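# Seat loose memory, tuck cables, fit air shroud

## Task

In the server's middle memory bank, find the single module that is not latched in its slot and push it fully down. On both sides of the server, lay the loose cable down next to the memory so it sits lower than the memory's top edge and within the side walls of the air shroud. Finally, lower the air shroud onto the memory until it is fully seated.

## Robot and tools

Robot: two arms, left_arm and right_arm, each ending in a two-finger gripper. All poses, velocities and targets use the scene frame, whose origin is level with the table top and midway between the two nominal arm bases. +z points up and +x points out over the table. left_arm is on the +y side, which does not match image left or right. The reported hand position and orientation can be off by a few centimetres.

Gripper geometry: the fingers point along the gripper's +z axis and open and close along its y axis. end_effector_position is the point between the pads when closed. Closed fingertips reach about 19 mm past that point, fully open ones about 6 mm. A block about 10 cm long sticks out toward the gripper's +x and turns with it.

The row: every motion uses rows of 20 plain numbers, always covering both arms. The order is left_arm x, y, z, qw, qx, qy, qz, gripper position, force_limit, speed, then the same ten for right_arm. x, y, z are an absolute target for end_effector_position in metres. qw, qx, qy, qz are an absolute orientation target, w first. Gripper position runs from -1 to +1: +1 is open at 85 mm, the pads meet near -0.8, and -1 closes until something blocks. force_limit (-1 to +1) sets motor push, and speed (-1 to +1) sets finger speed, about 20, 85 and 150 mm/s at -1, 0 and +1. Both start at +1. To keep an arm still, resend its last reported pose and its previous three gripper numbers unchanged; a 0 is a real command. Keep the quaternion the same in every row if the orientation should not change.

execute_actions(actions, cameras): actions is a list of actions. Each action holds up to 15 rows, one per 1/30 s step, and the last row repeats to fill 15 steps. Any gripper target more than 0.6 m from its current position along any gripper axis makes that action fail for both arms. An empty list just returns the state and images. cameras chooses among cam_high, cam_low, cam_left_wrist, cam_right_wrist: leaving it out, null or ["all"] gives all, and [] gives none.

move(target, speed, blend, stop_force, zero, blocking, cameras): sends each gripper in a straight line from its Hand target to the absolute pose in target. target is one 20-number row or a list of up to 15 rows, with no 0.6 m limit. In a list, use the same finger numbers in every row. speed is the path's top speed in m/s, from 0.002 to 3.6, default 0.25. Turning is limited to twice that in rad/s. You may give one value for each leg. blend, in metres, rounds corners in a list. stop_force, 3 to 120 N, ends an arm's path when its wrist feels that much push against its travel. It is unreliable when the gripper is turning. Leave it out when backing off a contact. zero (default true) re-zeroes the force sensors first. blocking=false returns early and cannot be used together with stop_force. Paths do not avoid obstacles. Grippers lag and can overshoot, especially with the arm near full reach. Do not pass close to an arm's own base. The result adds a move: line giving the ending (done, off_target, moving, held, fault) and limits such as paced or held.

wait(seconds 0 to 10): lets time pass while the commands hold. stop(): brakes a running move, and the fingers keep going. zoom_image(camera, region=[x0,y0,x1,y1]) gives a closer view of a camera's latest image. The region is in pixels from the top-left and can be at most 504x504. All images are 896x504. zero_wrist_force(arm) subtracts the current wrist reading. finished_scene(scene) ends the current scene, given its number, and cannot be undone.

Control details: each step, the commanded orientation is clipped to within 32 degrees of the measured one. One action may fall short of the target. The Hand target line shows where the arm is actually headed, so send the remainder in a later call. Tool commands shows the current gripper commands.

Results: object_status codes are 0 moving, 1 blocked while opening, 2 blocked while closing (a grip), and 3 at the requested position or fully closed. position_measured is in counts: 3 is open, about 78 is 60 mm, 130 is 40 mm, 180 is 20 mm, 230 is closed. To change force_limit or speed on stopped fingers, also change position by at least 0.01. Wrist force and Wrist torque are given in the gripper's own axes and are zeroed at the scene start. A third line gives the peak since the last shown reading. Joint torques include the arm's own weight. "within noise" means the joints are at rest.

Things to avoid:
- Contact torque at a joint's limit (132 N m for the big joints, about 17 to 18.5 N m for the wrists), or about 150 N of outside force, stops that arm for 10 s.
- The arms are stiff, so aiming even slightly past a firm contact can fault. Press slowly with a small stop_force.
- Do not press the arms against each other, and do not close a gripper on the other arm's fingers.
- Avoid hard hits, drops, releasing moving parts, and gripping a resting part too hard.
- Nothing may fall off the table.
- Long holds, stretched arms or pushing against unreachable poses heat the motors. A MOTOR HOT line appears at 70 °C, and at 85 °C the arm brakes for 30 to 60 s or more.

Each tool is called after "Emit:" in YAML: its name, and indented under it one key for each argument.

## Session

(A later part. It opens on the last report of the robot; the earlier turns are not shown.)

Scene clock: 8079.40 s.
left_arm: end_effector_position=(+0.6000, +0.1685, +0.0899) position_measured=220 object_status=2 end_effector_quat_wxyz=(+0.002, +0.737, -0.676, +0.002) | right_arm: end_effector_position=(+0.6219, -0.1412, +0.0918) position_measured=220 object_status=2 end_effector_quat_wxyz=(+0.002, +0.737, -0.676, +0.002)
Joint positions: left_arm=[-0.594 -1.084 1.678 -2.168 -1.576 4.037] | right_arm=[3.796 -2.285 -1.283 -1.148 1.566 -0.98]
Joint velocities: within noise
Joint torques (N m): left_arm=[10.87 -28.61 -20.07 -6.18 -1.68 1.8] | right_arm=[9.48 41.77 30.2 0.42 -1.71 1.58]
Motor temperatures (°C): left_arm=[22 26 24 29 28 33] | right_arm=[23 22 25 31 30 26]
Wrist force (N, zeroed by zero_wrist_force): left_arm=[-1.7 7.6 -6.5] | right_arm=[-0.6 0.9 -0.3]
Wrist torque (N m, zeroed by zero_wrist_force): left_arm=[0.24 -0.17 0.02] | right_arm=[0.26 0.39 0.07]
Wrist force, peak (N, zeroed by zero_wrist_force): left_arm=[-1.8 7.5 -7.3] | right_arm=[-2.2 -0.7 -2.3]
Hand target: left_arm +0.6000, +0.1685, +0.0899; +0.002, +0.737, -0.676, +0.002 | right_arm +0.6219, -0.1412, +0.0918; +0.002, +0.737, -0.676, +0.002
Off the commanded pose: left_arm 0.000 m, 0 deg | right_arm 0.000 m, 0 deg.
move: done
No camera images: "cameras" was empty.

Emit:
move:
  target:
    - [0.5996,0.1685,0.0896,0.00244,0.73727,-0.67559,0.00257,-1,-0.6,-1,0.6215,-0.1412,0.0918,0.00244,0.73727,-0.67559,0.00257,-1,-0.6,-1]
    - [0.5999,0.1685,0.0893,0.00277,0.73727,-0.67558,0.00292,-1,-0.6,-1,0.6218,-0.1412,0.0918,0.00277,0.73727,-0.67558,0.00292,-1,-0.6,-1]
  speed: 0.004
  stop_force: 18
  cameras: []

Scene clock: 8092.83 s.
left_arm: end_effector_position=(+0.5999, +0.1685, +0.0893) position_measured=220 object_status=2 end_effector_quat_wxyz=(+0.003, +0.737, -0.676, +0.003) | right_arm: end_effector_position=(+0.6218, -0.1412, +0.0918) position_measured=220 object_status=2 end_effector_quat_wxyz=(+0.003, +0.737, -0.676, +0.003)
Joint positions: left_arm=[-0.593 -1.084 1.679 -2.171 -1.577 4.037] | right_arm=[3.797 -2.285 -1.282 -1.15 1.564 -0.979]
Joint velocities: within noise
Joint torques (N m): left_arm=[9.14 -19.99 -14.8 -5.07 -1.59 1.83] | right_arm=[9.79 44.7 30.91 0.52 -1.84 1.5]
Motor temperatures (°C): left_arm=[22 26 24 29 28 33] | right_arm=[23 22 25 31 30 26]
Wrist force (N, zeroed by zero_wrist_force): left_arm=[-5.1 11.9 -28.9] | right_arm=[-1.1 -0.4 4.7]
Wrist torque (N m, zeroed by zero_wrist_force): left_arm=[0.16 -0.27 0.01] | right_arm=[0.32 0.28 0.07]
Wrist force, peak (N, zeroed by zero_wrist_force): left_arm=[-5.1 12.4 -29.1] | right_arm=[-1.2 0.0 5.4]
Hand target: left_arm +0.5999, +0.1685, +0.0894; +0.003, +0.737, -0.676, +0.003 | right_arm +0.6218, -0.1412, +0.0918; +0.003, +0.737, -0.676, +0.003
Off the commanded pose: left_arm 0.000 m, 0 deg | right_arm 0.000 m, 0 deg.
move: contact (left_arm)
No camera images: "cameras" was empty.

Emit:
move:
  target: [0.5998,0.1685,0.0897,0.00233,0.73728,-0.67559,0.00245,-1,-0.6,-1,0.6217,-0.1412,0.0918,0.00233,0.73728,-0.67559,0.00245,-1,-0.6,-1]
  speed: 0.01
  cameras: ["cam_high","cam_low","cam_left_wrist","cam_right_wrist"]

Emit:
zoom_image:
  camera: "cam_right_wrist"
  region: [200, 60, 700, 340]

Scene clock: 8114.43 s.
left_arm: end_effector_position=(+0.5998, +0.1685, +0.0896) position_measured=220 object_status=2 end_effector_quat_wxyz=(+0.002, +0.737, -0.676, +0.002) | right_arm: end_effector_position=(+0.6217, -0.1412, +0.0918) position_measured=220 object_status=2 end_effector_quat_wxyz=(+0.002, +0.737, -0.676, +0.002)
Joint positions: left_arm=[-0.594 -1.085 1.679 -2.169 -1.576 4.037] | right_arm=[3.796 -2.285 -1.283 -1.149 1.565 -0.98]
Joint velocities: within noise
Joint torques (N m): left_arm=[-7.8 -48.98 -26.19 -0.19 1.49 -2.29] | right_arm=[-8.45 65.14 12.9 4.15 2.28 -2.35]
Motor temperatures (°C): left_arm=[22 26 24 29 28 33] | right_arm=[23 22 25 31 30 26]
Wrist force (N, zeroed by zero_wrist_force): left_arm=[0.7 3.2 -9.9] | right_arm=[-1.6 1.0 2.0]
Wrist torque (N m, zeroed by zero_wrist_force): left_arm=[0.31 -0.26 -0.02] | right_arm=[0.41 0.30 0.07]
Wrist force, peak (N, zeroed by zero_wrist_force): left_arm=[-5.2 12.1 -29.3] | right_arm=[-1.2 -0.3 5.5]
Hand target: left_arm +0.5998, +0.1685, +0.0897; +0.002, +0.737, -0.676, +0.002 | right_arm +0.6217, -0.1412, +0.0918; +0.002, +0.737, -0.676, +0.002
Off the commanded pose: left_arm 0.000 m, 0 deg | right_arm 0.000 m, 0 deg.
move: done
camera_calibration:
cam_left_wrist: T_world_to_cam=[[-0.992254, -0.115112, -0.046714, 0.634021], [-0.124028, 0.939349, 0.319751, -0.0917415], [0.00707362, 0.323068, -0.946349, 0.155197], [0, 0, 0, 1]] pos_world=[0.616633, 0.109022, 0.205823]
cam_right_wrist: T_world_to_cam=[[-0.992405, -0.114374, 0.0452899, 0.593621], [-0.0961863, 0.950977, 0.293923, 0.189745], [-0.0766869, 0.287334, -0.954756, 0.301543], [0, 0, 0, 1]] pos_world=[0.630488, -0.199192, 0.205244]

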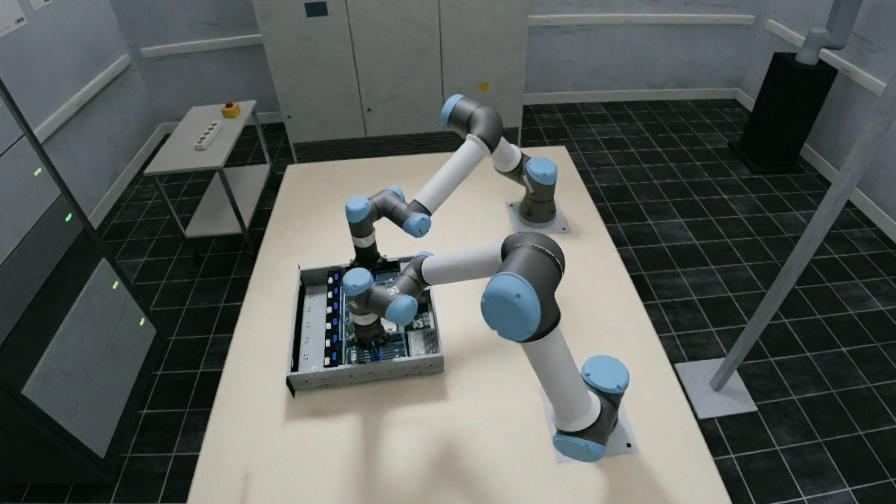

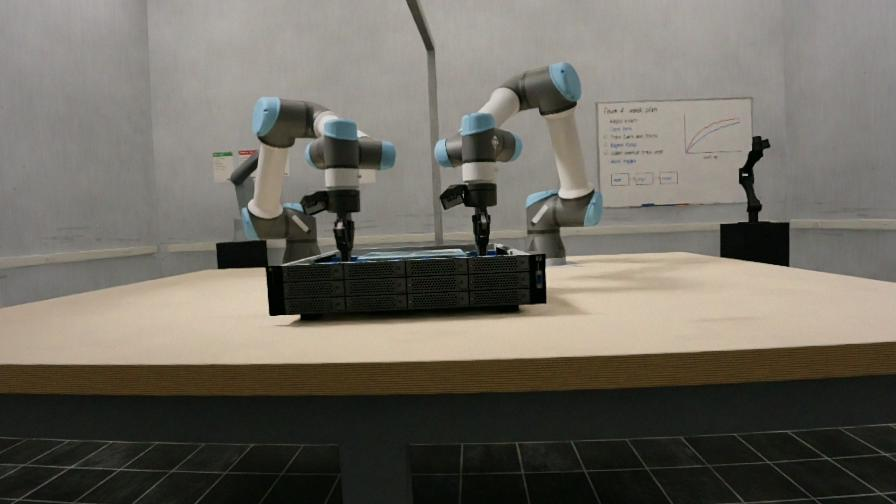

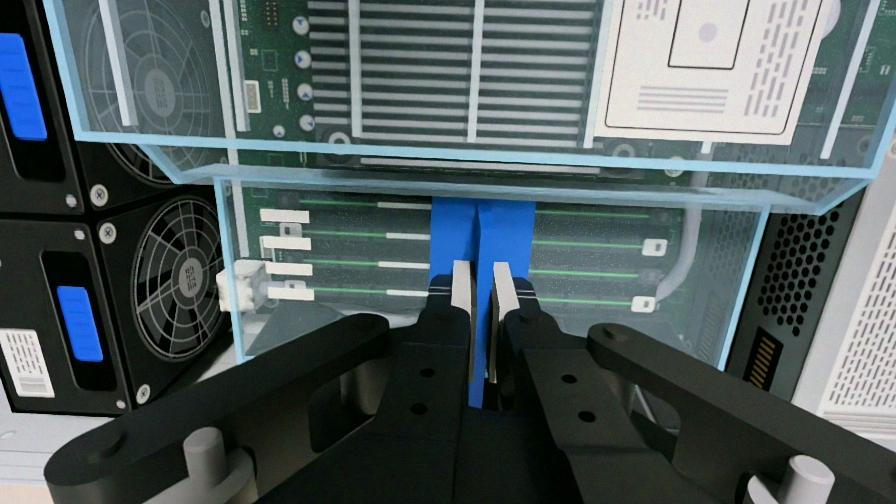

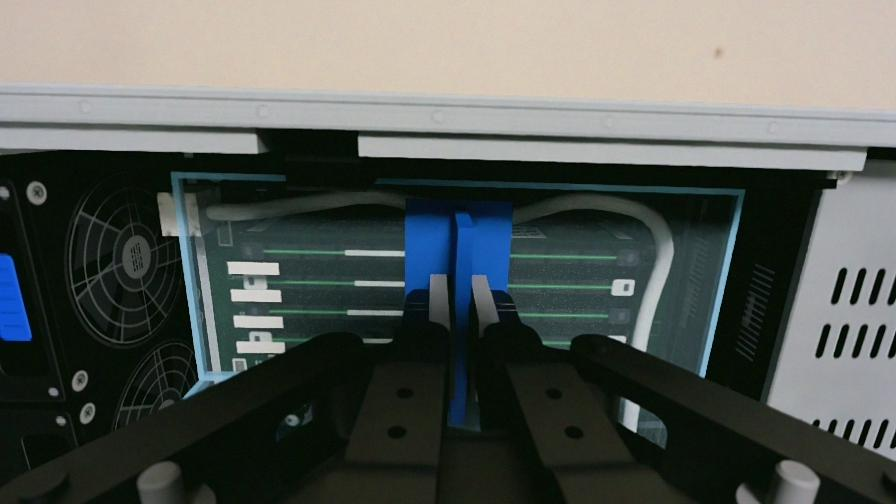

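Scaled by 1.008 from the camera's 896x504 image, which has a finer 1280x720 frame.

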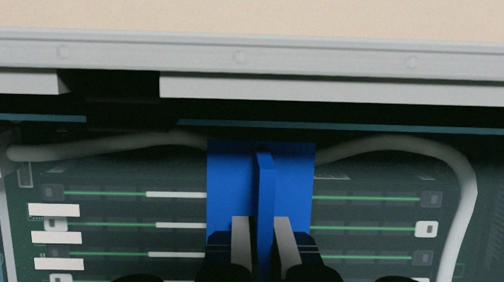

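Emit:
zoom_image:
  camera: "cam_right_wrist"
  region: [500, 140, 760, 290]

Emit:
zoom_image:
  camera: "cam_right_wrist"
  region: [160, 140, 420, 290]

Scaled by 1.938 from the camera's 896x504 image, which has a finer 1280x720 frame.

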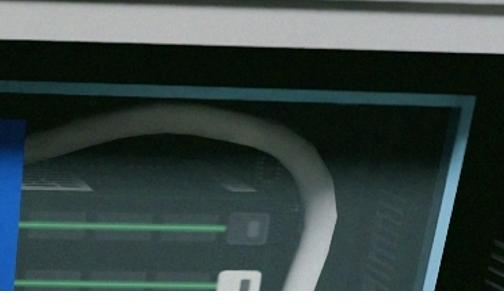

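Scaled by 1.938 from the camera's 896x504 image, which has a finer 1280x720 frame.

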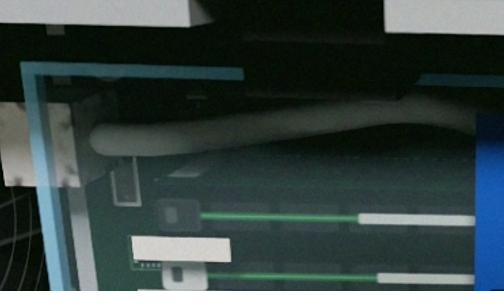

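Emit:
zoom_image:
  camera: "cam_low"
  region: [260, 220, 560, 325]

Scaled by 1.680 from the camera's 896x504 image, which has a finer 1280x720 frame.

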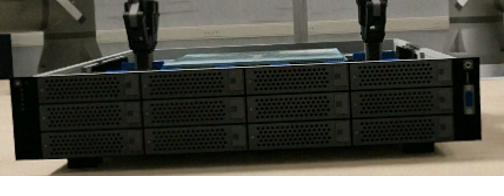

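Emit:
move:
  target:
    - [0.5990,0.1685,0.0897,0.00222,0.73728,-0.67559,0.00234,-1,-0.6,-1,0.6209,-0.1412,0.0917,0.00222,0.73728,-0.67559,0.00234,-1,-0.6,-1]
    - [0.6003,0.1685,0.0897,0.00211,0.73728,-0.67559,0.00222,-1,-0.6,-1,0.6222,-0.1412,0.0916,0.00211,0.73728,-0.67559,0.00222,-1,-0.6,-1]
    - [0.5990,0.1685,0.0897,0.002,0.73728,-0.67559,0.00211,-1,-0.6,-1,0.6209,-0.1412,0.0915,0.002,0.73728,-0.67559,0.00211,-1,-0.6,-1]
    - [0.6003,0.1685,0.0897,0.00188,0.73728,-0.67559,0.00199,-1,-0.6,-1,0.6222,-0.1412,0.0914,0.00188,0.73728,-0.67559,0.00199,-1,-0.6,-1]
    - [0.5996,0.1685,0.0897,0.00177,0.73728,-0.67559,0.00187,-1,-0.6,-1,0.6215,-0.1412,0.0913,0.00177,0.73728,-0.67559,0.00187,-1,-0.6,-1]
  speed: 0.006
  stop_force: 24
  cameras: ["cam_right_wrist"]

Scene clock: 8190.17 s.
left_arm: end_effector_position=(+0.5996, +0.1685, +0.0897) position_measured=220 object_status=2 end_effector_quat_wxyz=(+0.002, +0.737, -0.676, +0.002) | right_arm: end_effector_position=(+0.6215, -0.1412, +0.0913) position_measured=220 object_status=2 end_effector_quat_wxyz=(+0.002, +0.737, -0.676, +0.002)
Joint positions: left_arm=[-0.594 -1.085 1.679 -2.168 -1.575 4.036] | right_arm=[3.796 -2.285 -1.285 -1.146 1.567 -0.98]
Joint velocities: within noise
Joint torques (N m): left_arm=[-6.6 -52.37 -16.79 -0.88 1.62 -2.17] | right_arm=[-2.01 53.12 6.24 2.05 2.05 1.33]
Motor temperatures (°C): left_arm=[22 26 24 29 28 33] | right_arm=[23 22 25 31 30 26]
Wrist force (N, zeroed by zero_wrist_force): left_arm=[2.9 3.0 -4.0] | right_arm=[-1.7 -0.2 -14.5]
Wrist torque (N m, zeroed by zero_wrist_force): left_arm=[0.37 -0.25 -0.08] | right_arm=[0.31 0.29 0.05]
Wrist force, peak (N, zeroed by zero_wrist_force): left_arm=[-2.8 6.6 -7.9] | right_arm=[-2.0 0.0 -15.1]
Hand target: left_arm +0.5996, +0.1685, +0.0897; +0.002, +0.737, -0.676, +0.002 | right_arm +0.6215, -0.1412, +0.0913; +0.002, +0.737, -0.676, +0.002
Off the commanded pose: left_arm 0.000 m, 0 deg | right_arm 0.000 m, 0 deg.
move: done
camera_calibration:
cam_right_wrist: T_world_to_cam=[[-0.992407, -0.114386, 0.0452222, 0.593424], [-0.0960881, 0.95049, 0.295525, 0.189667], [-0.0767873, 0.288936, -0.954264, 0.301415], [0, 0, 0, 1]] pos_world=[0.630287, -0.199487, 0.204742]
Images, in order (width x height): cam_right_wrist 896x504.

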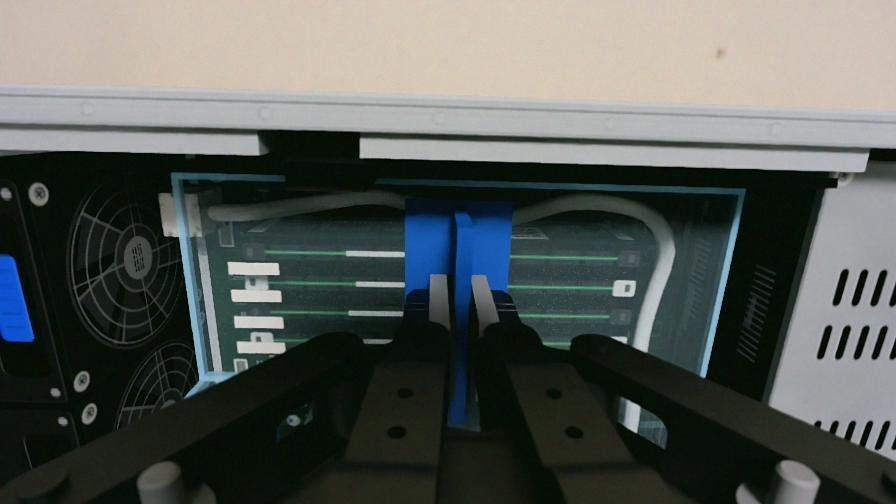

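Emit:
move:
  target:
    - [0.6003,0.1685,0.0897,0.00155,0.73728,-0.67559,0.00164,-1,-0.6,-1,0.6222,-0.1412,0.0911,0.00155,0.73728,-0.67559,0.00164,-1,-0.6,-1]
    - [0.5990,0.1685,0.0897,0.00144,0.73728,-0.67559,0.00152,-1,-0.6,-1,0.6209,-0.1412,0.0910,0.00144,0.73728,-0.67559,0.00152,-1,-0.6,-1]
    - [0.6003,0.1685,0.0897,0.00133,0.73728,-0.67559,0.0014,-1,-0.6,-1,0.6222,-0.1412,0.0909,0.00133,0.73728,-0.67559,0.0014,-1,-0.6,-1]
    - [0.5990,0.1685,0.0897,0.00122,0.73728,-0.67559,0.00129,-1,-0.6,-1,0.6209,-0.1412,0.0908,0.00122,0.73728,-0.67559,0.00129,-1,-0.6,-1]
    - [0.5996,0.1685,0.0897,0.00111,0.73728,-0.67559,0.00117,-1,-0.6,-1,0.6215,-0.1412,0.0907,0.00111,0.73728,-0.67559,0.00117,-1,-0.6,-1]
  speed: 0.006
  stop_force: 26
  cameras: ["cam_right_wrist"]

Scene clock: 8204.17 s.
left_arm: end_effector_position=(+0.5996, +0.1685, +0.0897) position_measured=220 object_status=2 end_effector_quat_wxyz=(+0.001, +0.737, -0.676, +0.001) | right_arm: end_effector_position=(+0.6215, -0.1412, +0.0907) position_measured=220 object_status=2 end_effector_quat_wxyz=(+0.001, +0.737, -0.676, +0.001)
Joint positions: left_arm=[-0.595 -1.085 1.678 -2.166 -1.573 4.035] | right_arm=[3.795 -2.285 -1.286 -1.143 1.568 -0.981]
Joint velocities: within noise
Joint torques (N m): left_arm=[-7.56 -29.33 -27.57 -1.09 1.6 -1.63] | right_arm=[-8.33 11.72 14.42 0.98 2.17 -2.24]
Motor temperatures (°C): left_arm=[22 26 24 29 28 33] | right_arm=[23 22 25 31 30 26]
Wrist force (N, zeroed by zero_wrist_force): left_arm=[-0.6 4.9 -5.5] | right_arm=[3.6 9.0 -43.1]
Wrist torque (N m, zeroed by zero_wrist_force): left_arm=[0.33 -0.16 -0.13] | right_arm=[0.27 0.49 0.04]
Wrist force, peak (N, zeroed by zero_wrist_force): left_arm=[-2.5 7.2 -5.5] | right_arm=[4.0 9.4 -43.5]
Hand target: left_arm +0.5996, +0.1685, +0.0897; +0.001, +0.737, -0.676, +0.001 | right_arm +0.6215, -0.1412, +0.0907; +0.001, +0.737, -0.676, +0.001
Off the commanded pose: left_arm 0.000 m, 0 deg | right_arm 0.000 m, 0 deg.
move: done
camera_calibration:
cam_right_wrist: T_world_to_cam=[[-0.9924, -0.114497, 0.0450929, 0.593433], [-0.0960786, 0.949897, 0.29743, 0.189547], [-0.0768885, 0.290837, -0.953678, 0.301125], [0, 0, 0, 1]] pos_world=[0.630287, -0.199682, 0.20404]
Images, in order (width x height): cam_right_wrist 896x504.

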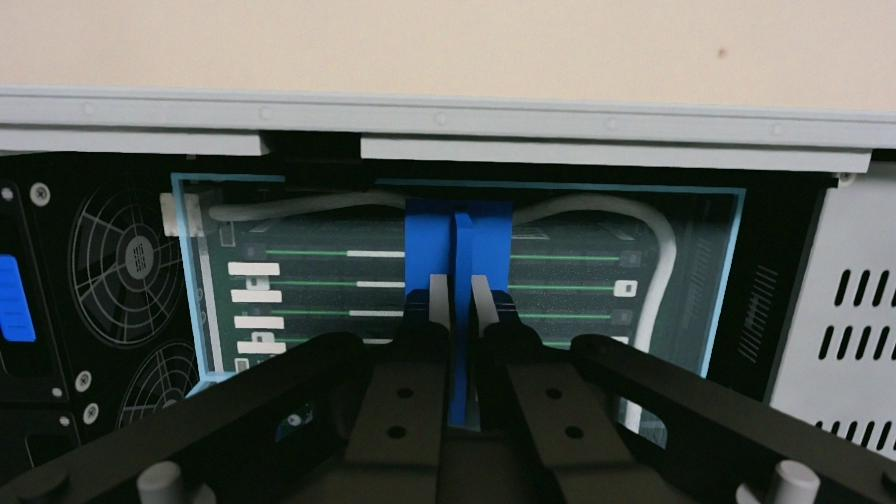

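Emit:
move:
  target: [0.5996,0.1685,0.0897,0.00172,0.73728,-0.67559,0.00181,-1,-0.6,-1,0.6215,-0.1412,0.0912,0.00172,0.73728,-0.67559,0.00181,-1,-0.6,-1]
  speed: 0.01
  cameras: []

Scene clock: 8214.93 s.
left_arm: end_effector_position=(+0.5996, +0.1685, +0.0896) position_measured=220 object_status=2 end_effector_quat_wxyz=(+0.002, +0.737, -0.676, +0.002) | right_arm: end_effector_position=(+0.6215, -0.1412, +0.0910) position_measured=220 object_status=2 end_effector_quat_wxyz=(+0.002, +0.737, -0.676, +0.002)
Joint positions: left_arm=[-0.595 -1.085 1.679 -2.168 -1.575 4.036] | right_arm=[3.796 -2.285 -1.285 -1.145 1.567 -0.98]
Joint velocities: within noise
Joint torques (N m): left_arm=[10.83 -49.57 -16.84 -5.91 -1.53 1.9] | right_arm=[10.46 36.39 21.22 -0.83 -1.92 1.64]
Motor temperatures (°C): left_arm=[22 26 24 29 28 33] | right_arm=[23 22 25 31 30 26]
Wrist force (N, zeroed by zero_wrist_force): left_arm=[-1.7 8.2 -10.4] | right_arm=[1.4 3.1 -23.4]
Wrist torque (N m, zeroed by zero_wrist_force): left_arm=[0.33 -0.19 -0.11] | right_arm=[0.29 0.33 0.03]
Wrist force, peak (N, zeroed by zero_wrist_force): left_arm=[-2.6 9.7 -13.6] | right_arm=[3.6 8.9 -43.8]
Hand target: left_arm +0.5996, +0.1685, +0.0897; +0.002, +0.737, -0.676, +0.002 | right_arm +0.6215, -0.1412, +0.0912; +0.002, +0.737, -0.676, +0.002
Off the commanded pose: left_arm 0.000 m, 0 deg | right_arm 0.000 m, 0 deg.
move: done
No camera images: "cameras" was empty.

Emit:
move:
  target: [0.5996,0.1685,0.0898,0.00183,0.73728,-0.67559,0.00193,-1,-0.6,-1,0.6215,-0.1412,0.0915,0.00183,0.73728,-0.67559,0.00193,-1,-0.6,-1]
  speed: 0.01
  cameras: []

Emit:
move:
  target: [0.5996,0.1685,0.0898,0.00183,0.73728,-0.67559,0.00193,-0.165,-0.6,-1,0.6215,-0.1412,0.0915,0.00183,0.73728,-0.67559,0.00193,-0.165,-0.6,-1]
  speed: 0.01
  cameras: ["cam_left_wrist","cam_right_wrist"]

Scene clock: 8227.17 s.
left_arm: end_effector_position=(+0.5996, +0.1685, +0.0898) position_measured=220 object_status=2 end_effector_quat_wxyz=(+0.002, +0.737, -0.676, +0.002) | right_arm: end_effector_position=(+0.6215, -0.1412, +0.0915) position_measured=220 object_status=2 end_effector_quat_wxyz=(+0.002, +0.737, -0.676, +0.002)
Joint positions: left_arm=[-0.594 -1.085 1.679 -2.168 -1.575 4.036] | right_arm=[3.796 -2.284 -1.285 -1.146 1.566 -0.98]
Joint velocities: within noise
Joint torques (N m): left_arm=[11.71 -54.13 -21.22 -5.39 -1.6 1.87] | right_arm=[9.5 58.34 26.8 -0.6 -1.72 1.57]
Motor temperatures (°C): left_arm=[22 26 24 29 28 33] | right_arm=[23 22 25 31 30 26]
Wrist force (N, zeroed by zero_wrist_force): left_arm=[1.3 4.5 -1.2] | right_arm=[-1.4 -0.7 -6.6]
Wrist torque (N m, zeroed by zero_wrist_force): left_arm=[0.31 -0.25 -0.12] | right_arm=[0.31 0.31 0.01]
Wrist force, peak (N, zeroed by zero_wrist_force): left_arm=[-1.6 7.9 -10.2] | right_arm=[0.9 3.0 -23.1]
Hand target: left_arm +0.5996, +0.1685, +0.0898; +0.002, +0.737, -0.676, +0.002 | right_arm +0.6215, -0.1412, +0.0915; +0.002, +0.737, -0.676, +0.002
Off the commanded pose: left_arm 0.000 m, 0 deg | right_arm 0.000 m, 0 deg.
move: done
No camera images: "cameras" was empty.

Scene clock: 8228.77 s.
left_arm: end_effector_position=(+0.5996, +0.1685, +0.0898) position_measured=150 object_status=0 end_effector_quat_wxyz=(+0.002, +0.737, -0.676, +0.002) | right_arm: end_effector_position=(+0.6215, -0.1412, +0.0915) position_measured=150 object_status=0 end_effector_quat_wxyz=(+0.002, +0.737, -0.676, +0.002)
Joint positions: left_arm=[-0.594 -1.085 1.679 -2.168 -1.575 4.036] | right_arm=[3.796 -2.284 -1.285 -1.146 1.566 -0.98]
Joint velocities: within noise
Joint torques (N m): left_arm=[2.69 -44.41 -18.05 -1.54 -1.73 1.8] | right_arm=[10.35 63.33 29.61 3.93 -1.88 1.67]
Motor temperatures (°C): left_arm=[22 26 24 29 28 33] | right_arm=[23 22 25 31 30 26]
Wrist force (N, zeroed by zero_wrist_force): left_arm=[0.8 2.8 -3.8] | right_arm=[0.6 2.7 -0.9]
Wrist torque (N m, zeroed by zero_wrist_force): left_arm=[0.12 -0.23 -0.40] | right_arm=[0.14 0.26 -0.33]
Wrist force, peak (N, zeroed by zero_wrist_force): left_arm=[1.5 5.3 -1.7] | right_arm=[-1.0 -0.4 -7.0]
Hand target: left_arm +0.5996, +0.1685, +0.0898; +0.002, +0.737, -0.676, +0.002 | right_arm +0.6215, -0.1412, +0.0915; +0.002, +0.737, -0.676, +0.002
Off the commanded pose: left_arm 0.000 m, 0 deg | right_arm 0.000 m, 0 deg.
move: done
camera_calibration:
cam_left_wrist: T_world_to_cam=[[-0.992255, -0.115034, -0.0468821, 0.633831], [-0.124019, 0.938874, 0.321147, -0.0918534], [0.00707354, 0.324474, -0.945868, 0.155103], [0, 0, 0, 1]] pos_world=[0.616433, 0.108824, 0.205921]
cam_right_wrist: T_world_to_cam=[[-0.992407, -0.114373, 0.0452349, 0.593415], [-0.0960818, 0.950528, 0.295407, 0.189636], [-0.0767836, 0.288818, -0.9543, 0.301588], [0, 0, 0, 1]] pos_world=[0.630287, -0.199487, 0.204943]
Images, in order (width x height): cam_left_wrist 896x504, cam_right_wrist 896x504.

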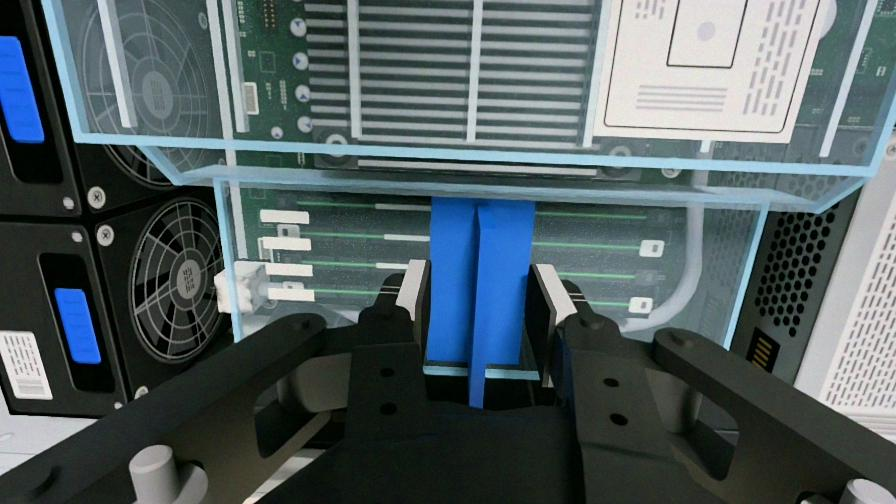

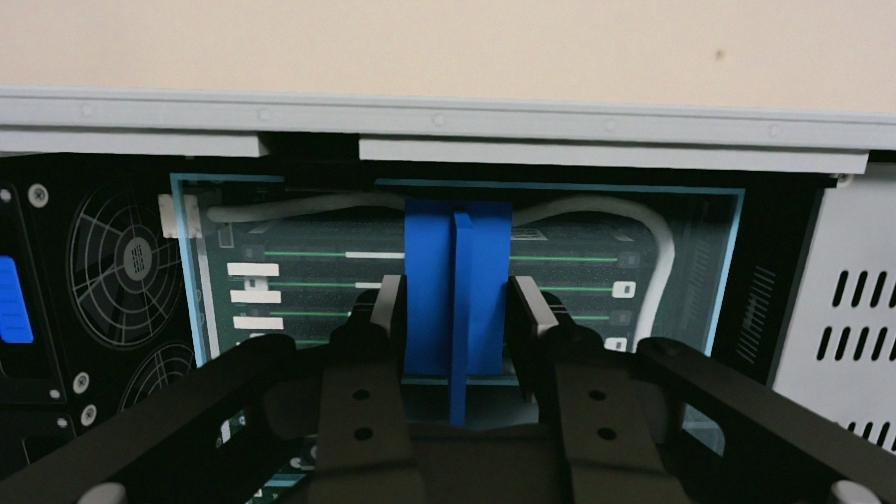

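Emit:
move:
  target:
    - [0.5996,0.1685,0.14,0.00183,0.73728,-0.67559,0.00193,-0.165,-0.6,-1,0.6215,-0.1412,0.14,0.00183,0.73728,-0.67559,0.00193,-0.165,-0.6,-1]
    - [0.5996,0.1685,0.20,0,0.73728,-0.67559,0,-0.165,-0.6,-1,0.6215,-0.1412,0.20,0,0.73728,-0.67559,0,-0.165,-0.6,-1]
  speed: [0.05,0.12]
  blend: 0.01
  cameras: ["cam_low","cam_left_wrist","cam_right_wrist"]

Scene clock: 8237.43 s.
left_arm: end_effector_position=(+0.5996, +0.1685, +0.1999) position_measured=150 object_status=3 end_effector_quat_wxyz=(+0.000, +0.737, -0.676, +0.000) | right_arm: end_effector_position=(+0.6215, -0.1412, +0.1999) position_measured=150 object_status=3 end_effector_quat_wxyz=(+0.000, +0.737, -0.676, +0.000)
Joint positions: left_arm=[-0.596 -1.2 1.537 -1.907 -1.571 4.034] | right_arm=[3.794 -2.199 -1.14 -1.373 1.571 -0.981]
Joint velocities: within noise
Joint torques (N m): left_arm=[-8.56 -50.24 -33.69 -0.4 1.7 -2.22] | right_arm=[-8.53 62.19 32.11 0.79 2.28 -1.85]
Motor temperatures (°C): left_arm=[22 26 24 29 28 33] | right_arm=[23 22 25 31 30 26]
Wrist force (N, zeroed by zero_wrist_force): left_arm=[0.4 2.7 -3.9] | right_arm=[0.8 2.4 -1.0]
Wrist torque (N m, zeroed by zero_wrist_force): left_arm=[0.09 -0.17 -0.41] | right_arm=[0.12 0.25 -0.32]
Wrist force, peak (N, zeroed by zero_wrist_force): left_arm=[0.9 2.7 -5.0] | right_arm=[0.8 2.7 -1.7]
Hand target: left_arm +0.5996, +0.1685, +0.2000; +0.000, +0.737, -0.676, +0.000 | right_arm +0.6215, -0.1412, +0.2000; +0.000, +0.737, -0.676, +0.000
Off the commanded pose: left_arm 0.000 m, 0 deg | right_arm 0.000 m, 0 deg.
move: done
camera_calibration:
cam_left_wrist: T_world_to_cam=[[-0.992268, -0.114798, -0.0471783, 0.638981], [-0.123929, 0.937163, 0.326139, -0.127972], [0.00677374, 0.329464, -0.944144, 0.258148], [0, 0, 0, 1]] pos_world=[0.616432, 0.108234, 0.315611]
cam_right_wrist: T_world_to_cam=[[-0.992394, -0.114609, 0.0449385, 0.588499], [-0.0959815, 0.948935, 0.300516, 0.15631], [-0.0770855, 0.293916, -0.952718, 0.405531], [0, 0, 0, 1]] pos_world=[0.630287, -0.200073, 0.312936]
Images, in order (width x height): cam_low 896x504, cam_left_wrist 896x504, cam_right_wrist 896x504.

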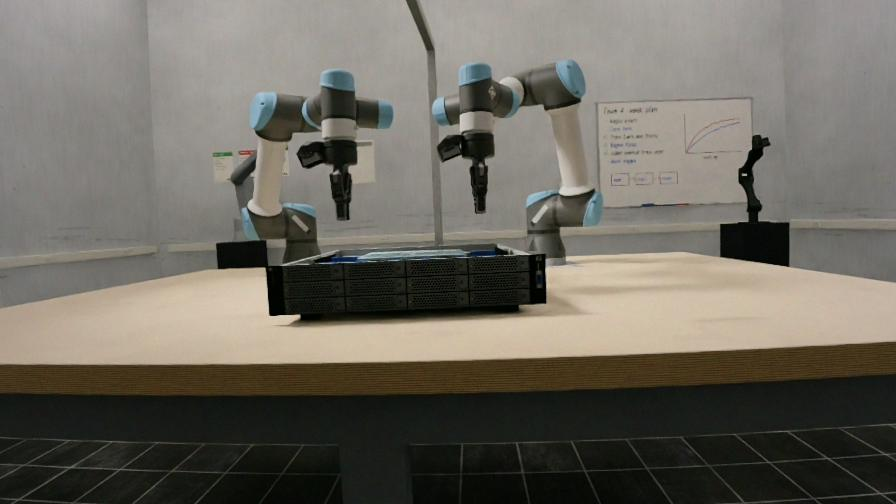

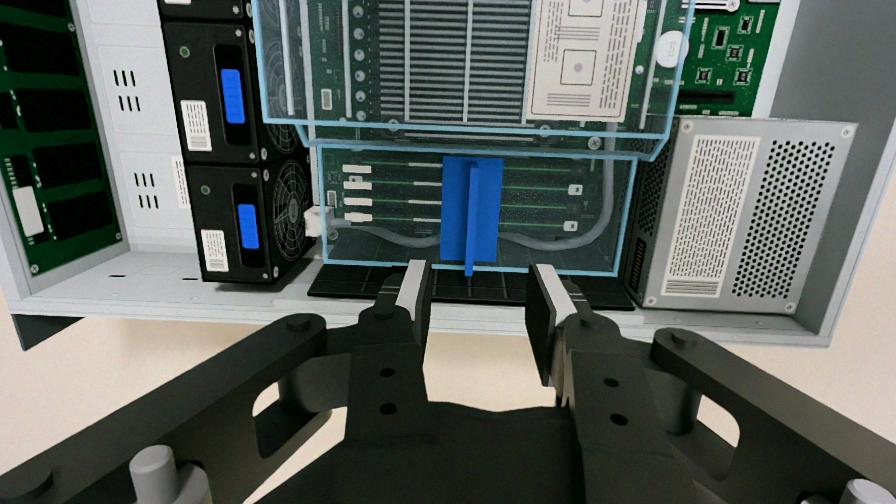

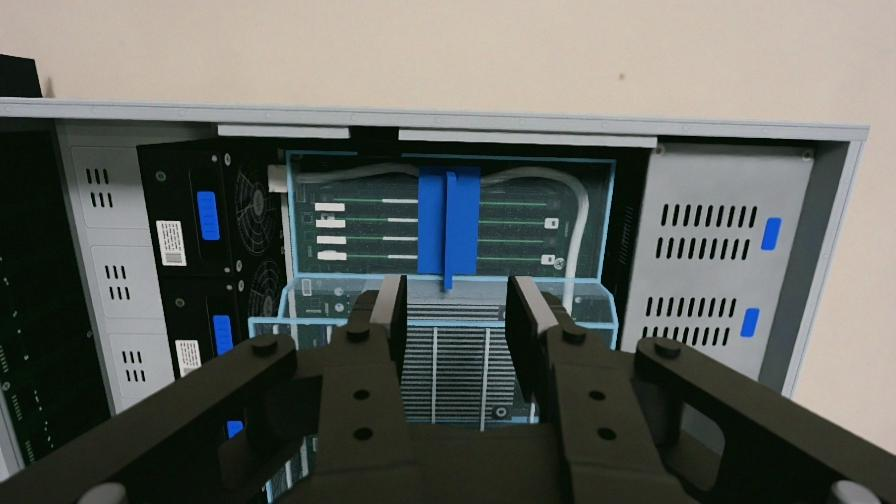

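Emit:
zoom_image:
  camera: "cam_left_wrist"
  region: [290, 130, 660, 310]

Emit:
zoom_image:
  camera: "cam_right_wrist"
  region: [260, 110, 660, 300]

Scaled by 1.362 from the camera's 896x504 image, which has a finer 1280x720 frame.

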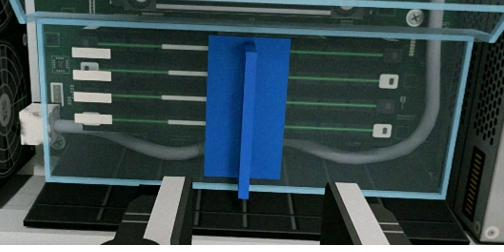

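Scaled by 1.260 from the camera's 896x504 image, which has a finer 1280x720 frame.

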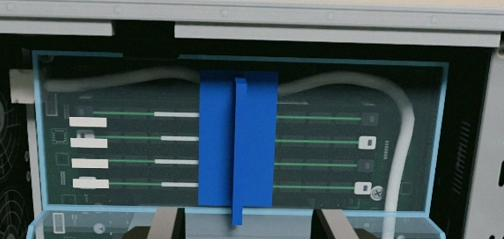

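Emit:
move:
  target: [0.56,0.09,0.20,0,0.73728,-0.67559,0,-1,-0.6,-1,0.58,-0.33,0.28,0,0.73728,-0.67559,0,-0.165,-0.6,-1]
  speed: 0.2
  cameras: []

Emit:
move:
  target: [0.56,0.09,0.155,0,0.73728,-0.67559,0,-1,-0.6,-1,0.58,-0.33,0.28,0,0.73728,-0.67559,0,-0.165,-0.6,-1]
  speed: 0.08
  cameras: []

Emit:
move:
  target: [0.56,0.09,0.125,0,0.73728,-0.67559,0,-1,-0.6,-1,0.58,-0.33,0.28,0,0.73728,-0.67559,0,-0.165,-0.6,-1]
  speed: 0.008
  stop_force: 4
  cameras: ["cam_left_wrist"]

Scene clock: 8284.30 s.
left_arm: end_effector_position=(+0.5600, +0.0900, +0.2000) position_measured=230 object_status=3 end_effector_quat_wxyz=(+0.000, +0.737, -0.676, +0.000) | right_arm: end_effector_position=(+0.5800, -0.3299, +0.2800) position_measured=150 object_status=3 end_effector_quat_wxyz=(+0.000, +0.737, -0.676, +0.000)
Joint positions: left_arm=[-0.735 -1.204 1.541 -1.908 -1.571 3.896] | right_arm=[3.594 -1.894 -1.392 -1.427 1.571 -1.182]
Joint velocities: within noise
Joint torques (N m): left_arm=[-8.38 -27.77 -31.76 -0.58 1.55 -2.73] | right_arm=[-8.44 49.33 14.47 0.88 2.11 -1.82]
Motor temperatures (°C): left_arm=[22 26 24 29 28 33] | right_arm=[23 22 25 31 30 26]
Wrist force (N, zeroed by zero_wrist_force): left_arm=[1.1 3.1 -4.3] | right_arm=[0.6 2.8 -1.1]
Wrist torque (N m, zeroed by zero_wrist_force): left_arm=[0.16 -0.27 -0.40] | right_arm=[0.13 0.28 -0.34]
Wrist force, peak (N, zeroed by zero_wrist_force): left_arm=[0.7 3.2 -4.3] | right_arm=[1.9 2.9 -1.5]
Hand target: left_arm +0.5600, +0.0900, +0.2000; +0.000, +0.737, -0.676, +0.000 | right_arm +0.5800, -0.3300, +0.2800; +0.000, +0.737, -0.676, +0.000
Off the commanded pose: left_arm 0.000 m, 0 deg | right_arm 0.000 m, 0 deg.
move: done
No camera images: "cameras" was empty.

Scene clock: 8285.43 s.
left_arm: end_effector_position=(+0.5600, +0.0900, +0.1552) position_measured=230 object_status=3 end_effector_quat_wxyz=(+0.000, +0.737, -0.676, +0.000) | right_arm: end_effector_position=(+0.5800, -0.3300, +0.2800) position_measured=150 object_status=3 end_effector_quat_wxyz=(+0.000, +0.737, -0.676, +0.000)
Joint positions: left_arm=[-0.735 -1.164 1.607 -2.014 -1.571 3.896] | right_arm=[3.594 -1.893 -1.392 -1.427 1.571 -1.182]
Joint velocities: within noise
Joint torques (N m): left_arm=[-4.38 -29.18 -18.29 -5.25 -0.09 -1.91] | right_arm=[-8.74 50.28 15.24 0.79 2.16 -1.68]
Motor temperatures (°C): left_arm=[22 26 24 29 28 33] | right_arm=[23 22 25 31 30 26]
Wrist force (N, zeroed by zero_wrist_force): left_arm=[1.0 2.9 -3.9] | right_arm=[0.3 2.5 -1.0]
Wrist torque (N m, zeroed by zero_wrist_force): left_arm=[0.14 -0.27 -0.41] | right_arm=[0.09 0.33 -0.34]
Wrist force, peak (N, zeroed by zero_wrist_force): left_arm=[0.8 2.9 -4.8] | right_arm=[0.3 2.9 -1.1]
Hand target: left_arm +0.5600, +0.0900, +0.1550; +0.000, +0.737, -0.676, +0.000 | right_arm +0.5800, -0.3300, +0.2800; +0.000, +0.737, -0.676, +0.000
Off the commanded pose: left_arm 0.000 m, 0 deg | right_arm 0.000 m, 0 deg.
move: done
No camera images: "cameras" was empty.

Scene clock: 8290.10 s.
left_arm: end_effector_position=(+0.5600, +0.0900, +0.1250) position_measured=230 object_status=3 end_effector_quat_wxyz=(+0.000, +0.737, -0.676, +0.000) | right_arm: end_effector_position=(+0.5800, -0.3300, +0.2800) position_measured=150 object_status=3 end_effector_quat_wxyz=(+0.000, +0.737, -0.676, +0.000)
Joint positions: left_arm=[-0.735 -1.131 1.645 -2.084 -1.571 3.896] | right_arm=[3.594 -1.893 -1.392 -1.427 1.571 -1.182]
Joint velocities: within noise
Joint torques (N m): left_arm=[8.13 -29.06 -18.61 -5.08 0.38 1.62] | right_arm=[-6.81 48.61 21.05 1.26 2.22 -1.63]
Motor temperatures (°C): left_arm=[22 26 24 29 28 33] | right_arm=[23 22 25 31 30 26]
Wrist force (N, zeroed by zero_wrist_force): left_arm=[0.6 2.5 -4.2] | right_arm=[0.5 2.6 -1.1]
Wrist torque (N m, zeroed by zero_wrist_force): left_arm=[0.08 -0.21 -0.41] | right_arm=[0.10 0.29 -0.35]
Wrist force, peak (N, zeroed by zero_wrist_force): left_arm=[0.8 2.8 -4.5] | right_arm=[0.6 3.0 -1.2]
Hand target: left_arm +0.5600, +0.0900, +0.1250; +0.000, +0.737, -0.676, +0.000 | right_arm +0.5800, -0.3300, +0.2800; +0.000, +0.737, -0.676, +0.000
Off the commanded pose: left_arm 0.000 m, 0 deg | right_arm 0.000 m, 0 deg.
move: done
camera_calibration:
cam_left_wrist: T_world_to_cam=[[-0.992281, -0.114732, -0.047063, 0.587124], [-0.12383, 0.93714, 0.326243, -0.0349982], [0.006674, 0.329553, -0.944114, 0.213704], [0, 0, 0, 1]] pos_world=[0.576832, 0.0297335, 0.240811]
Images, in order (width x height): cam_left_wrist 896x504.

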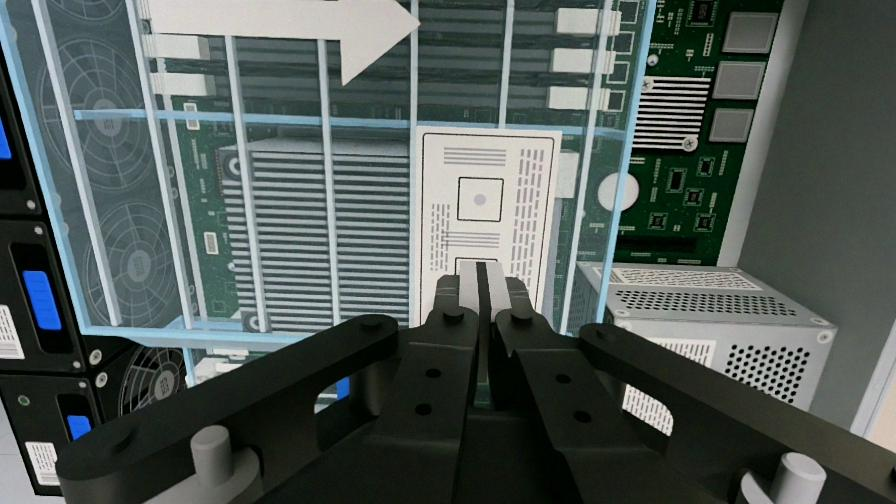

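Emit:
move:
  target: [0.56,0.09,0.105,0,0.73728,-0.67559,0,-1,-0.6,-1,0.58,-0.33,0.28,0,0.73728,-0.67559,0,-0.165,-0.6,-1]
  speed: 0.008
  stop_force: 4
  cameras: []

Scene clock: 8300.10 s.
left_arm: end_effector_position=(+0.5600, +0.0900, +0.1171) position_measured=230 object_status=3 end_effector_quat_wxyz=(+0.000, +0.737, -0.676, +0.000) | right_arm: end_effector_position=(+0.5800, -0.3300, +0.2800) position_measured=150 object_status=3 end_effector_quat_wxyz=(+0.000, +0.737, -0.676, +0.000)
Joint positions: left_arm=[-0.735 -1.122 1.654 -2.102 -1.571 3.896] | right_arm=[3.594 -1.893 -1.392 -1.427 1.571 -1.182]
Joint velocities: within noise
Joint torques (N m): left_arm=[8.2 -50.57 -27.49 -0.39 0.91 1.42] | right_arm=[-6.61 47.44 27.92 1.85 2.02 -1.57]
Motor temperatures (°C): left_arm=[22 26 24 29 28 33] | right_arm=[23 22 25 31 30 26]
Wrist force (N, zeroed by zero_wrist_force): left_arm=[1.0 3.6 -7.5] | right_arm=[0.3 2.9 -1.1]
Wrist torque (N m, zeroed by zero_wrist_force): left_arm=[0.11 -0.27 -0.40] | right_arm=[0.14 0.31 -0.34]
Wrist force, peak (N, zeroed by zero_wrist_force): left_arm=[-4.8 7.9 -21.7] | right_arm=[0.4 3.1 -1.0]
Hand target: left_arm +0.5600, +0.0900, +0.1171; +0.000, +0.737, -0.676, +0.000 | right_arm +0.5800, -0.3300, +0.2800; +0.000, +0.737, -0.676, +0.000
Off the commanded pose: left_arm 0.012 m, 0 deg | right_arm 0.000 m, 0 deg.
move: contact (left_arm)
No camera images: "cameras" was empty.

Emit:
move:
  target:
    - [0.56,0.09,0.122,0,0.73728,-0.67559,0,-1,-0.6,-1,0.58,-0.33,0.28,0,0.73728,-0.67559,0,-0.165,-0.6,-1]
    - [0.645,0.09,0.122,0,0.73728,-0.67559,0,-1,-0.6,-1,0.58,-0.33,0.28,0,0.73728,-0.67559,0,-0.165,-0.6,-1]
  speed: 0.1
  cameras: []

Emit:
move:
  target: [0.645,0.09,0.112,0,0.73728,-0.67559,0,-1,-0.6,-1,0.58,-0.33,0.28,0,0.73728,-0.67559,0,-0.165,-0.6,-1]
  speed: 0.005
  stop_force: 4
  cameras: []

Emit:
move:
  target:
    - [0.645,0.09,0.122,0,0.73728,-0.67559,0,-1,-0.6,-1,0.58,-0.33,0.28,0,0.73728,-0.67559,0,-0.165,-0.6,-1]
    - [0.64,-0.05,0.122,0,0.73728,-0.67559,0,-1,-0.6,-1,0.58,-0.33,0.28,0,0.73728,-0.67559,0,-0.165,-0.6,-1]
  speed: 0.1
  cameras: []

Emit:
move:
  target: [0.64,-0.05,0.112,0,0.73728,-0.67559,0,-1,-0.6,-1,0.58,-0.33,0.28,0,0.73728,-0.67559,0,-0.165,-0.6,-1]
  speed: 0.005
  stop_force: 4
  cameras: ["cam_left_wrist"]

Scene clock: 8312.70 s.
left_arm: end_effector_position=(+0.6449, +0.0900, +0.1220) position_measured=230 object_status=3 end_effector_quat_wxyz=(+0.000, +0.737, -0.676, +0.000) | right_arm: end_effector_position=(+0.5800, -0.3300, +0.2800) position_measured=150 object_status=3 end_effector_quat_wxyz=(+0.000, +0.737, -0.676, +0.000)
Joint positions: left_arm=[-0.653 -0.967 1.39 -1.994 -1.571 3.977] | right_arm=[3.594 -1.893 -1.392 -1.427 1.571 -1.182]
Joint velocities: within noise
Joint torques (N m): left_arm=[10.04 -36.19 -31.21 -0.61 -1.61 2.33] | right_arm=[-6.43 47.23 31.32 2.25 1.95 -1.35]
Motor temperatures (°C): left_arm=[22 26 24 29 28 33] | right_arm=[23 22 25 31 30 26]
Wrist force (N, zeroed by zero_wrist_force): left_arm=[1.1 2.8 -3.8] | right_arm=[0.6 2.8 -0.9]
Wrist torque (N m, zeroed by zero_wrist_force): left_arm=[0.11 -0.30 -0.40] | right_arm=[0.13 0.28 -0.34]
Wrist force, peak (N, zeroed by zero_wrist_force): left_arm=[1.2 3.6 -7.7] | right_arm=[0.4 2.8 -1.3]
Hand target: left_arm +0.6450, +0.0900, +0.1220; +0.000, +0.737, -0.676, +0.000 | right_arm +0.5800, -0.3300, +0.2800; +0.000, +0.737, -0.676, +0.000
Off the commanded pose: left_arm 0.000 m, 0 deg | right_arm 0.000 m, 0 deg.
move: done
No camera images: "cameras" was empty.

Scene clock: 8314.37 s.
left_arm: end_effector_position=(+0.6450, +0.0900, +0.1172) position_measured=230 object_status=3 end_effector_quat_wxyz=(+0.000, +0.737, -0.676, +0.000) | right_arm: end_effector_position=(+0.5800, -0.3300, +0.2800) position_measured=150 object_status=3 end_effector_quat_wxyz=(+0.000, +0.737, -0.676, +0.000)
Joint positions: left_arm=[-0.653 -0.962 1.395 -2.003 -1.571 3.978] | right_arm=[3.594 -1.893 -1.392 -1.427 1.571 -1.182]
Joint velocities: within noise
Joint torques (N m): left_arm=[8.97 -53.25 -28.26 -0.23 -1.69 2.29] | right_arm=[-6.1 46.66 30.47 2.48 1.99 -1.45]
Motor temperatures (°C): left_arm=[22 26 24 29 28 33] | right_arm=[23 22 25 31 30 26]
Wrist force (N, zeroed by zero_wrist_force): left_arm=[0.1 4.4 -11.5] | right_arm=[0.4 2.5 -1.0]
Wrist torque (N m, zeroed by zero_wrist_force): left_arm=[0.09 -0.27 -0.40] | right_arm=[0.09 0.31 -0.35]
Wrist force, peak (N, zeroed by zero_wrist_force): left_arm=[-1.7 6.1 -14.2] | right_arm=[0.5 2.9 -1.3]
Hand target: left_arm +0.6450, +0.0900, +0.1173; +0.000, +0.737, -0.676, +0.000 | right_arm +0.5800, -0.3300, +0.2800; +0.000, +0.737, -0.676, +0.000
Off the commanded pose: left_arm 0.005 m, 0 deg | right_arm 0.000 m, 0 deg.
move: contact (left_arm)
No camera images: "cameras" was empty.

Scene clock: 8316.50 s.
left_arm: end_effector_position=(+0.6400, -0.0499, +0.1220) position_measured=230 object_status=3 end_effector_quat_wxyz=(+0.000, +0.737, -0.676, +0.000) | right_arm: end_effector_position=(+0.5800, -0.3300, +0.2800) position_measured=150 object_status=3 end_effector_quat_wxyz=(+0.000, +0.737, -0.676, +0.000)
Joint positions: left_arm=[-0.801 -0.806 1.112 -1.876 -1.571 3.83] | right_arm=[3.594 -1.893 -1.392 -1.427 1.571 -1.182]
Joint velocities: within noise
Joint torques (N m): left_arm=[-8.04 -42.64 -32.52 -0.71 0.98 -2.69] | right_arm=[-6.73 45.84 30.78 2.43 1.95 -1.28]
Motor temperatures (°C): left_arm=[22 26 24 29 28 33] | right_arm=[23 22 25 31 30 26]
Wrist force (N, zeroed by zero_wrist_force): left_arm=[0.9 3.0 -3.9] | right_arm=[0.3 2.4 -1.2]
Wrist torque (N m, zeroed by zero_wrist_force): left_arm=[0.14 -0.24 -0.41] | right_arm=[0.07 0.32 -0.34]
Wrist force, peak (N, zeroed by zero_wrist_force): left_arm=[0.0 4.4 -10.3] | right_arm=[0.6 3.0 -1.1]
Hand target: left_arm +0.6400, -0.0500, +0.1220; +0.000, +0.737, -0.676, +0.000 | right_arm +0.5800, -0.3300, +0.2800; +0.000, +0.737, -0.676, +0.000
Off the commanded pose: left_arm 0.000 m, 0 deg | right_arm 0.000 m, 0 deg.
move: done
No camera images: "cameras" was empty.

Scene clock: 8318.10 s.
left_arm: end_effector_position=(+0.6400, -0.0500, +0.1174) position_measured=230 object_status=3 end_effector_quat_wxyz=(+0.000, +0.737, -0.676, +0.000) | right_arm: end_effector_position=(+0.5800, -0.3300, +0.2800) position_measured=150 object_status=3 end_effector_quat_wxyz=(+0.000, +0.737, -0.676, +0.000)
Joint positions: left_arm=[-0.801 -0.802 1.117 -1.885 -1.571 3.83] | right_arm=[3.594 -1.893 -1.392 -1.427 1.571 -1.182]
Joint velocities: within noise
Joint torques (N m): left_arm=[-7.77 -56.01 -30.45 -0.26 -1.31 -2.67] | right_arm=[-6.28 45.77 29.96 2.66 2.04 -1.29]
Motor temperatures (°C): left_arm=[22 26 24 29 28 33] | right_arm=[23 22 25 31 30 26]
Wrist force (N, zeroed by zero_wrist_force): left_arm=[0.0 3.3 -8.7] | right_arm=[0.6 2.5 -1.1]
Wrist torque (N m, zeroed by zero_wrist_force): left_arm=[0.11 -0.24 -0.41] | right_arm=[0.08 0.27 -0.35]
Wrist force, peak (N, zeroed by zero_wrist_force): left_arm=[-2.2 4.8 -11.8] | right_arm=[0.6 2.9 -1.1]
Hand target: left_arm +0.6400, -0.0500, +0.1175; +0.000, +0.737, -0.676, +0.000 | right_arm +0.5800, -0.3300, +0.2800; +0.000, +0.737, -0.676, +0.000
Off the commanded pose: left_arm 0.005 m, 0 deg | right_arm 0.000 m, 0 deg.
move: contact (left_arm)
camera_calibration:
cam_left_wrist: T_world_to_cam=[[-0.992282, -0.114719, -0.0470749, 0.650091], [-0.123822, 0.937099, 0.326363, 0.10855], [0.00667373, 0.329673, -0.944072, 0.252136], [0, 0, 0, 1]] pos_world=[0.656832, -0.110266, 0.233211]
Images, in order (width x height): cam_left_wrist 896x504.

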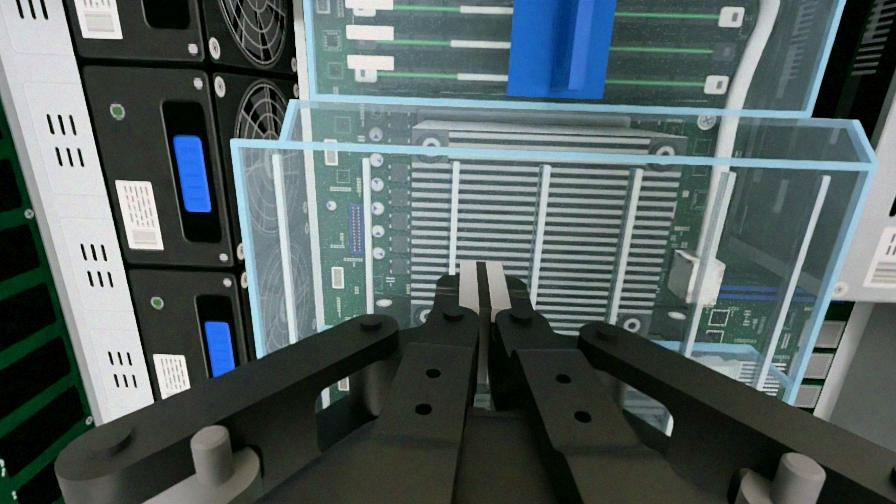

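Emit:
move:
  target:
    - [0.64,-0.05,0.15,0,0.73728,-0.67559,0,-1,-0.6,-1,0.58,-0.33,0.28,0,0.73728,-0.67559,0,-0.165,-0.6,-1]
    - [0.60,0.10,0.25,0,0.73728,-0.67559,0,-1,-0.6,-1,0.58,-0.33,0.28,0,0.73728,-0.67559,0,-0.165,-0.6,-1]
  speed: [0.08,0.2]
  cameras: ["cam_left_wrist","cam_right_wrist"]

Emit:
zoom_image:
  camera: "cam_left_wrist"
  region: [300, 100, 700, 320]

Scene clock: 8344.40 s.
left_arm: end_effector_position=(+0.6001, +0.0998, +0.2499) position_measured=230 object_status=3 end_effector_quat_wxyz=(+0.000, +0.737, -0.676, +0.000) | right_arm: end_effector_position=(+0.5800, -0.3300, +0.2800) position_measured=150 object_status=3 end_effector_quat_wxyz=(+0.000, +0.737, -0.676, +0.000)
Joint positions: left_arm=[-0.682 -1.163 1.352 -1.759 -1.571 3.948] | right_arm=[3.594 -1.893 -1.392 -1.427 1.571 -1.182]
Joint velocities: within noise
Joint torques (N m): left_arm=[10.22 -53.34 -20.31 -0.62 -0.36 2.21] | right_arm=[-5.84 44.35 28.98 3 2.02 -1.27]
Motor temperatures (°C): left_arm=[22 26 24 29 28 33] | right_arm=[23 22 25 31 30 26]
Wrist force (N, zeroed by zero_wrist_force): left_arm=[0.7 3.0 -3.9] | right_arm=[0.4 2.8 -1.0]
Wrist torque (N m, zeroed by zero_wrist_force): left_arm=[0.14 -0.25 -0.41] | right_arm=[0.13 0.30 -0.35]
Wrist force, peak (N, zeroed by zero_wrist_force): left_arm=[0.1 3.5 -9.3] | right_arm=[0.8 3.0 -1.1]
Hand target: left_arm +0.6000, +0.1000, +0.2500; +0.000, +0.737, -0.676, +0.000 | right_arm +0.5800, -0.3300, +0.2800; +0.000, +0.737, -0.676, +0.000
Off the commanded pose: left_arm 0.000 m, 0 deg | right_arm 0.000 m, 0 deg.
move: done
camera_calibration:
cam_left_wrist: T_world_to_cam=[[-0.992268, -0.114789, -0.047188, 0.633953], [-0.123925, 0.937133, 0.326228, -0.0798676], [0.0067739, 0.329554, -0.944113, 0.327971], [0, 0, 0, 1]] pos_world=[0.616932, 0.0395337, 0.365611]
cam_right_wrist: T_world_to_cam=[[-0.992386, -0.114638, 0.0450443, 0.522015], [-0.0959854, 0.948961, 0.300434, 0.307429], [-0.0771866, 0.293823, -0.952738, 0.534263], [0, 0, 0, 1]] pos_world=[0.588786, -0.388874, 0.393137]
Images, in order (width x height): cam_left_wrist 896x504, cam_right_wrist 896x504.

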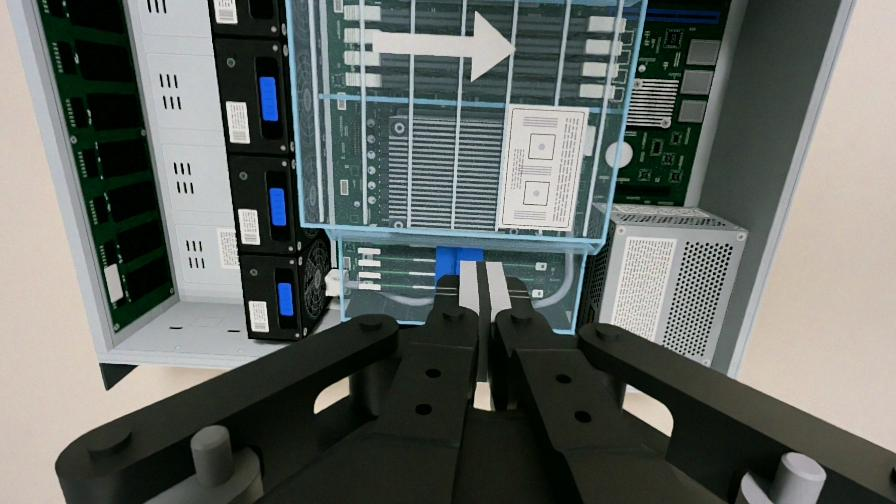

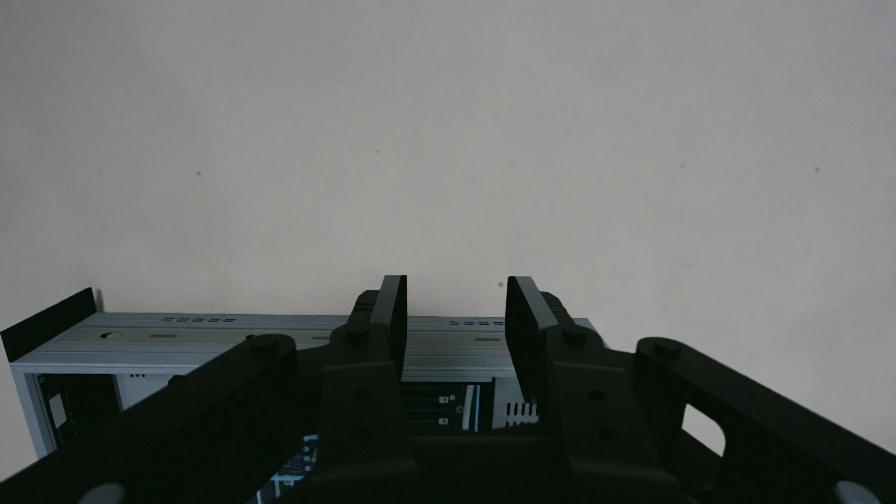

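Scaled by 1.260 from the camera's 896x504 image, which has a finer 1280x720 frame.

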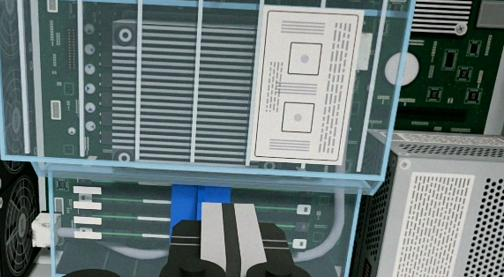

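Emit:
finished_scene:
  scene: 1

The scene is finished: the task was done.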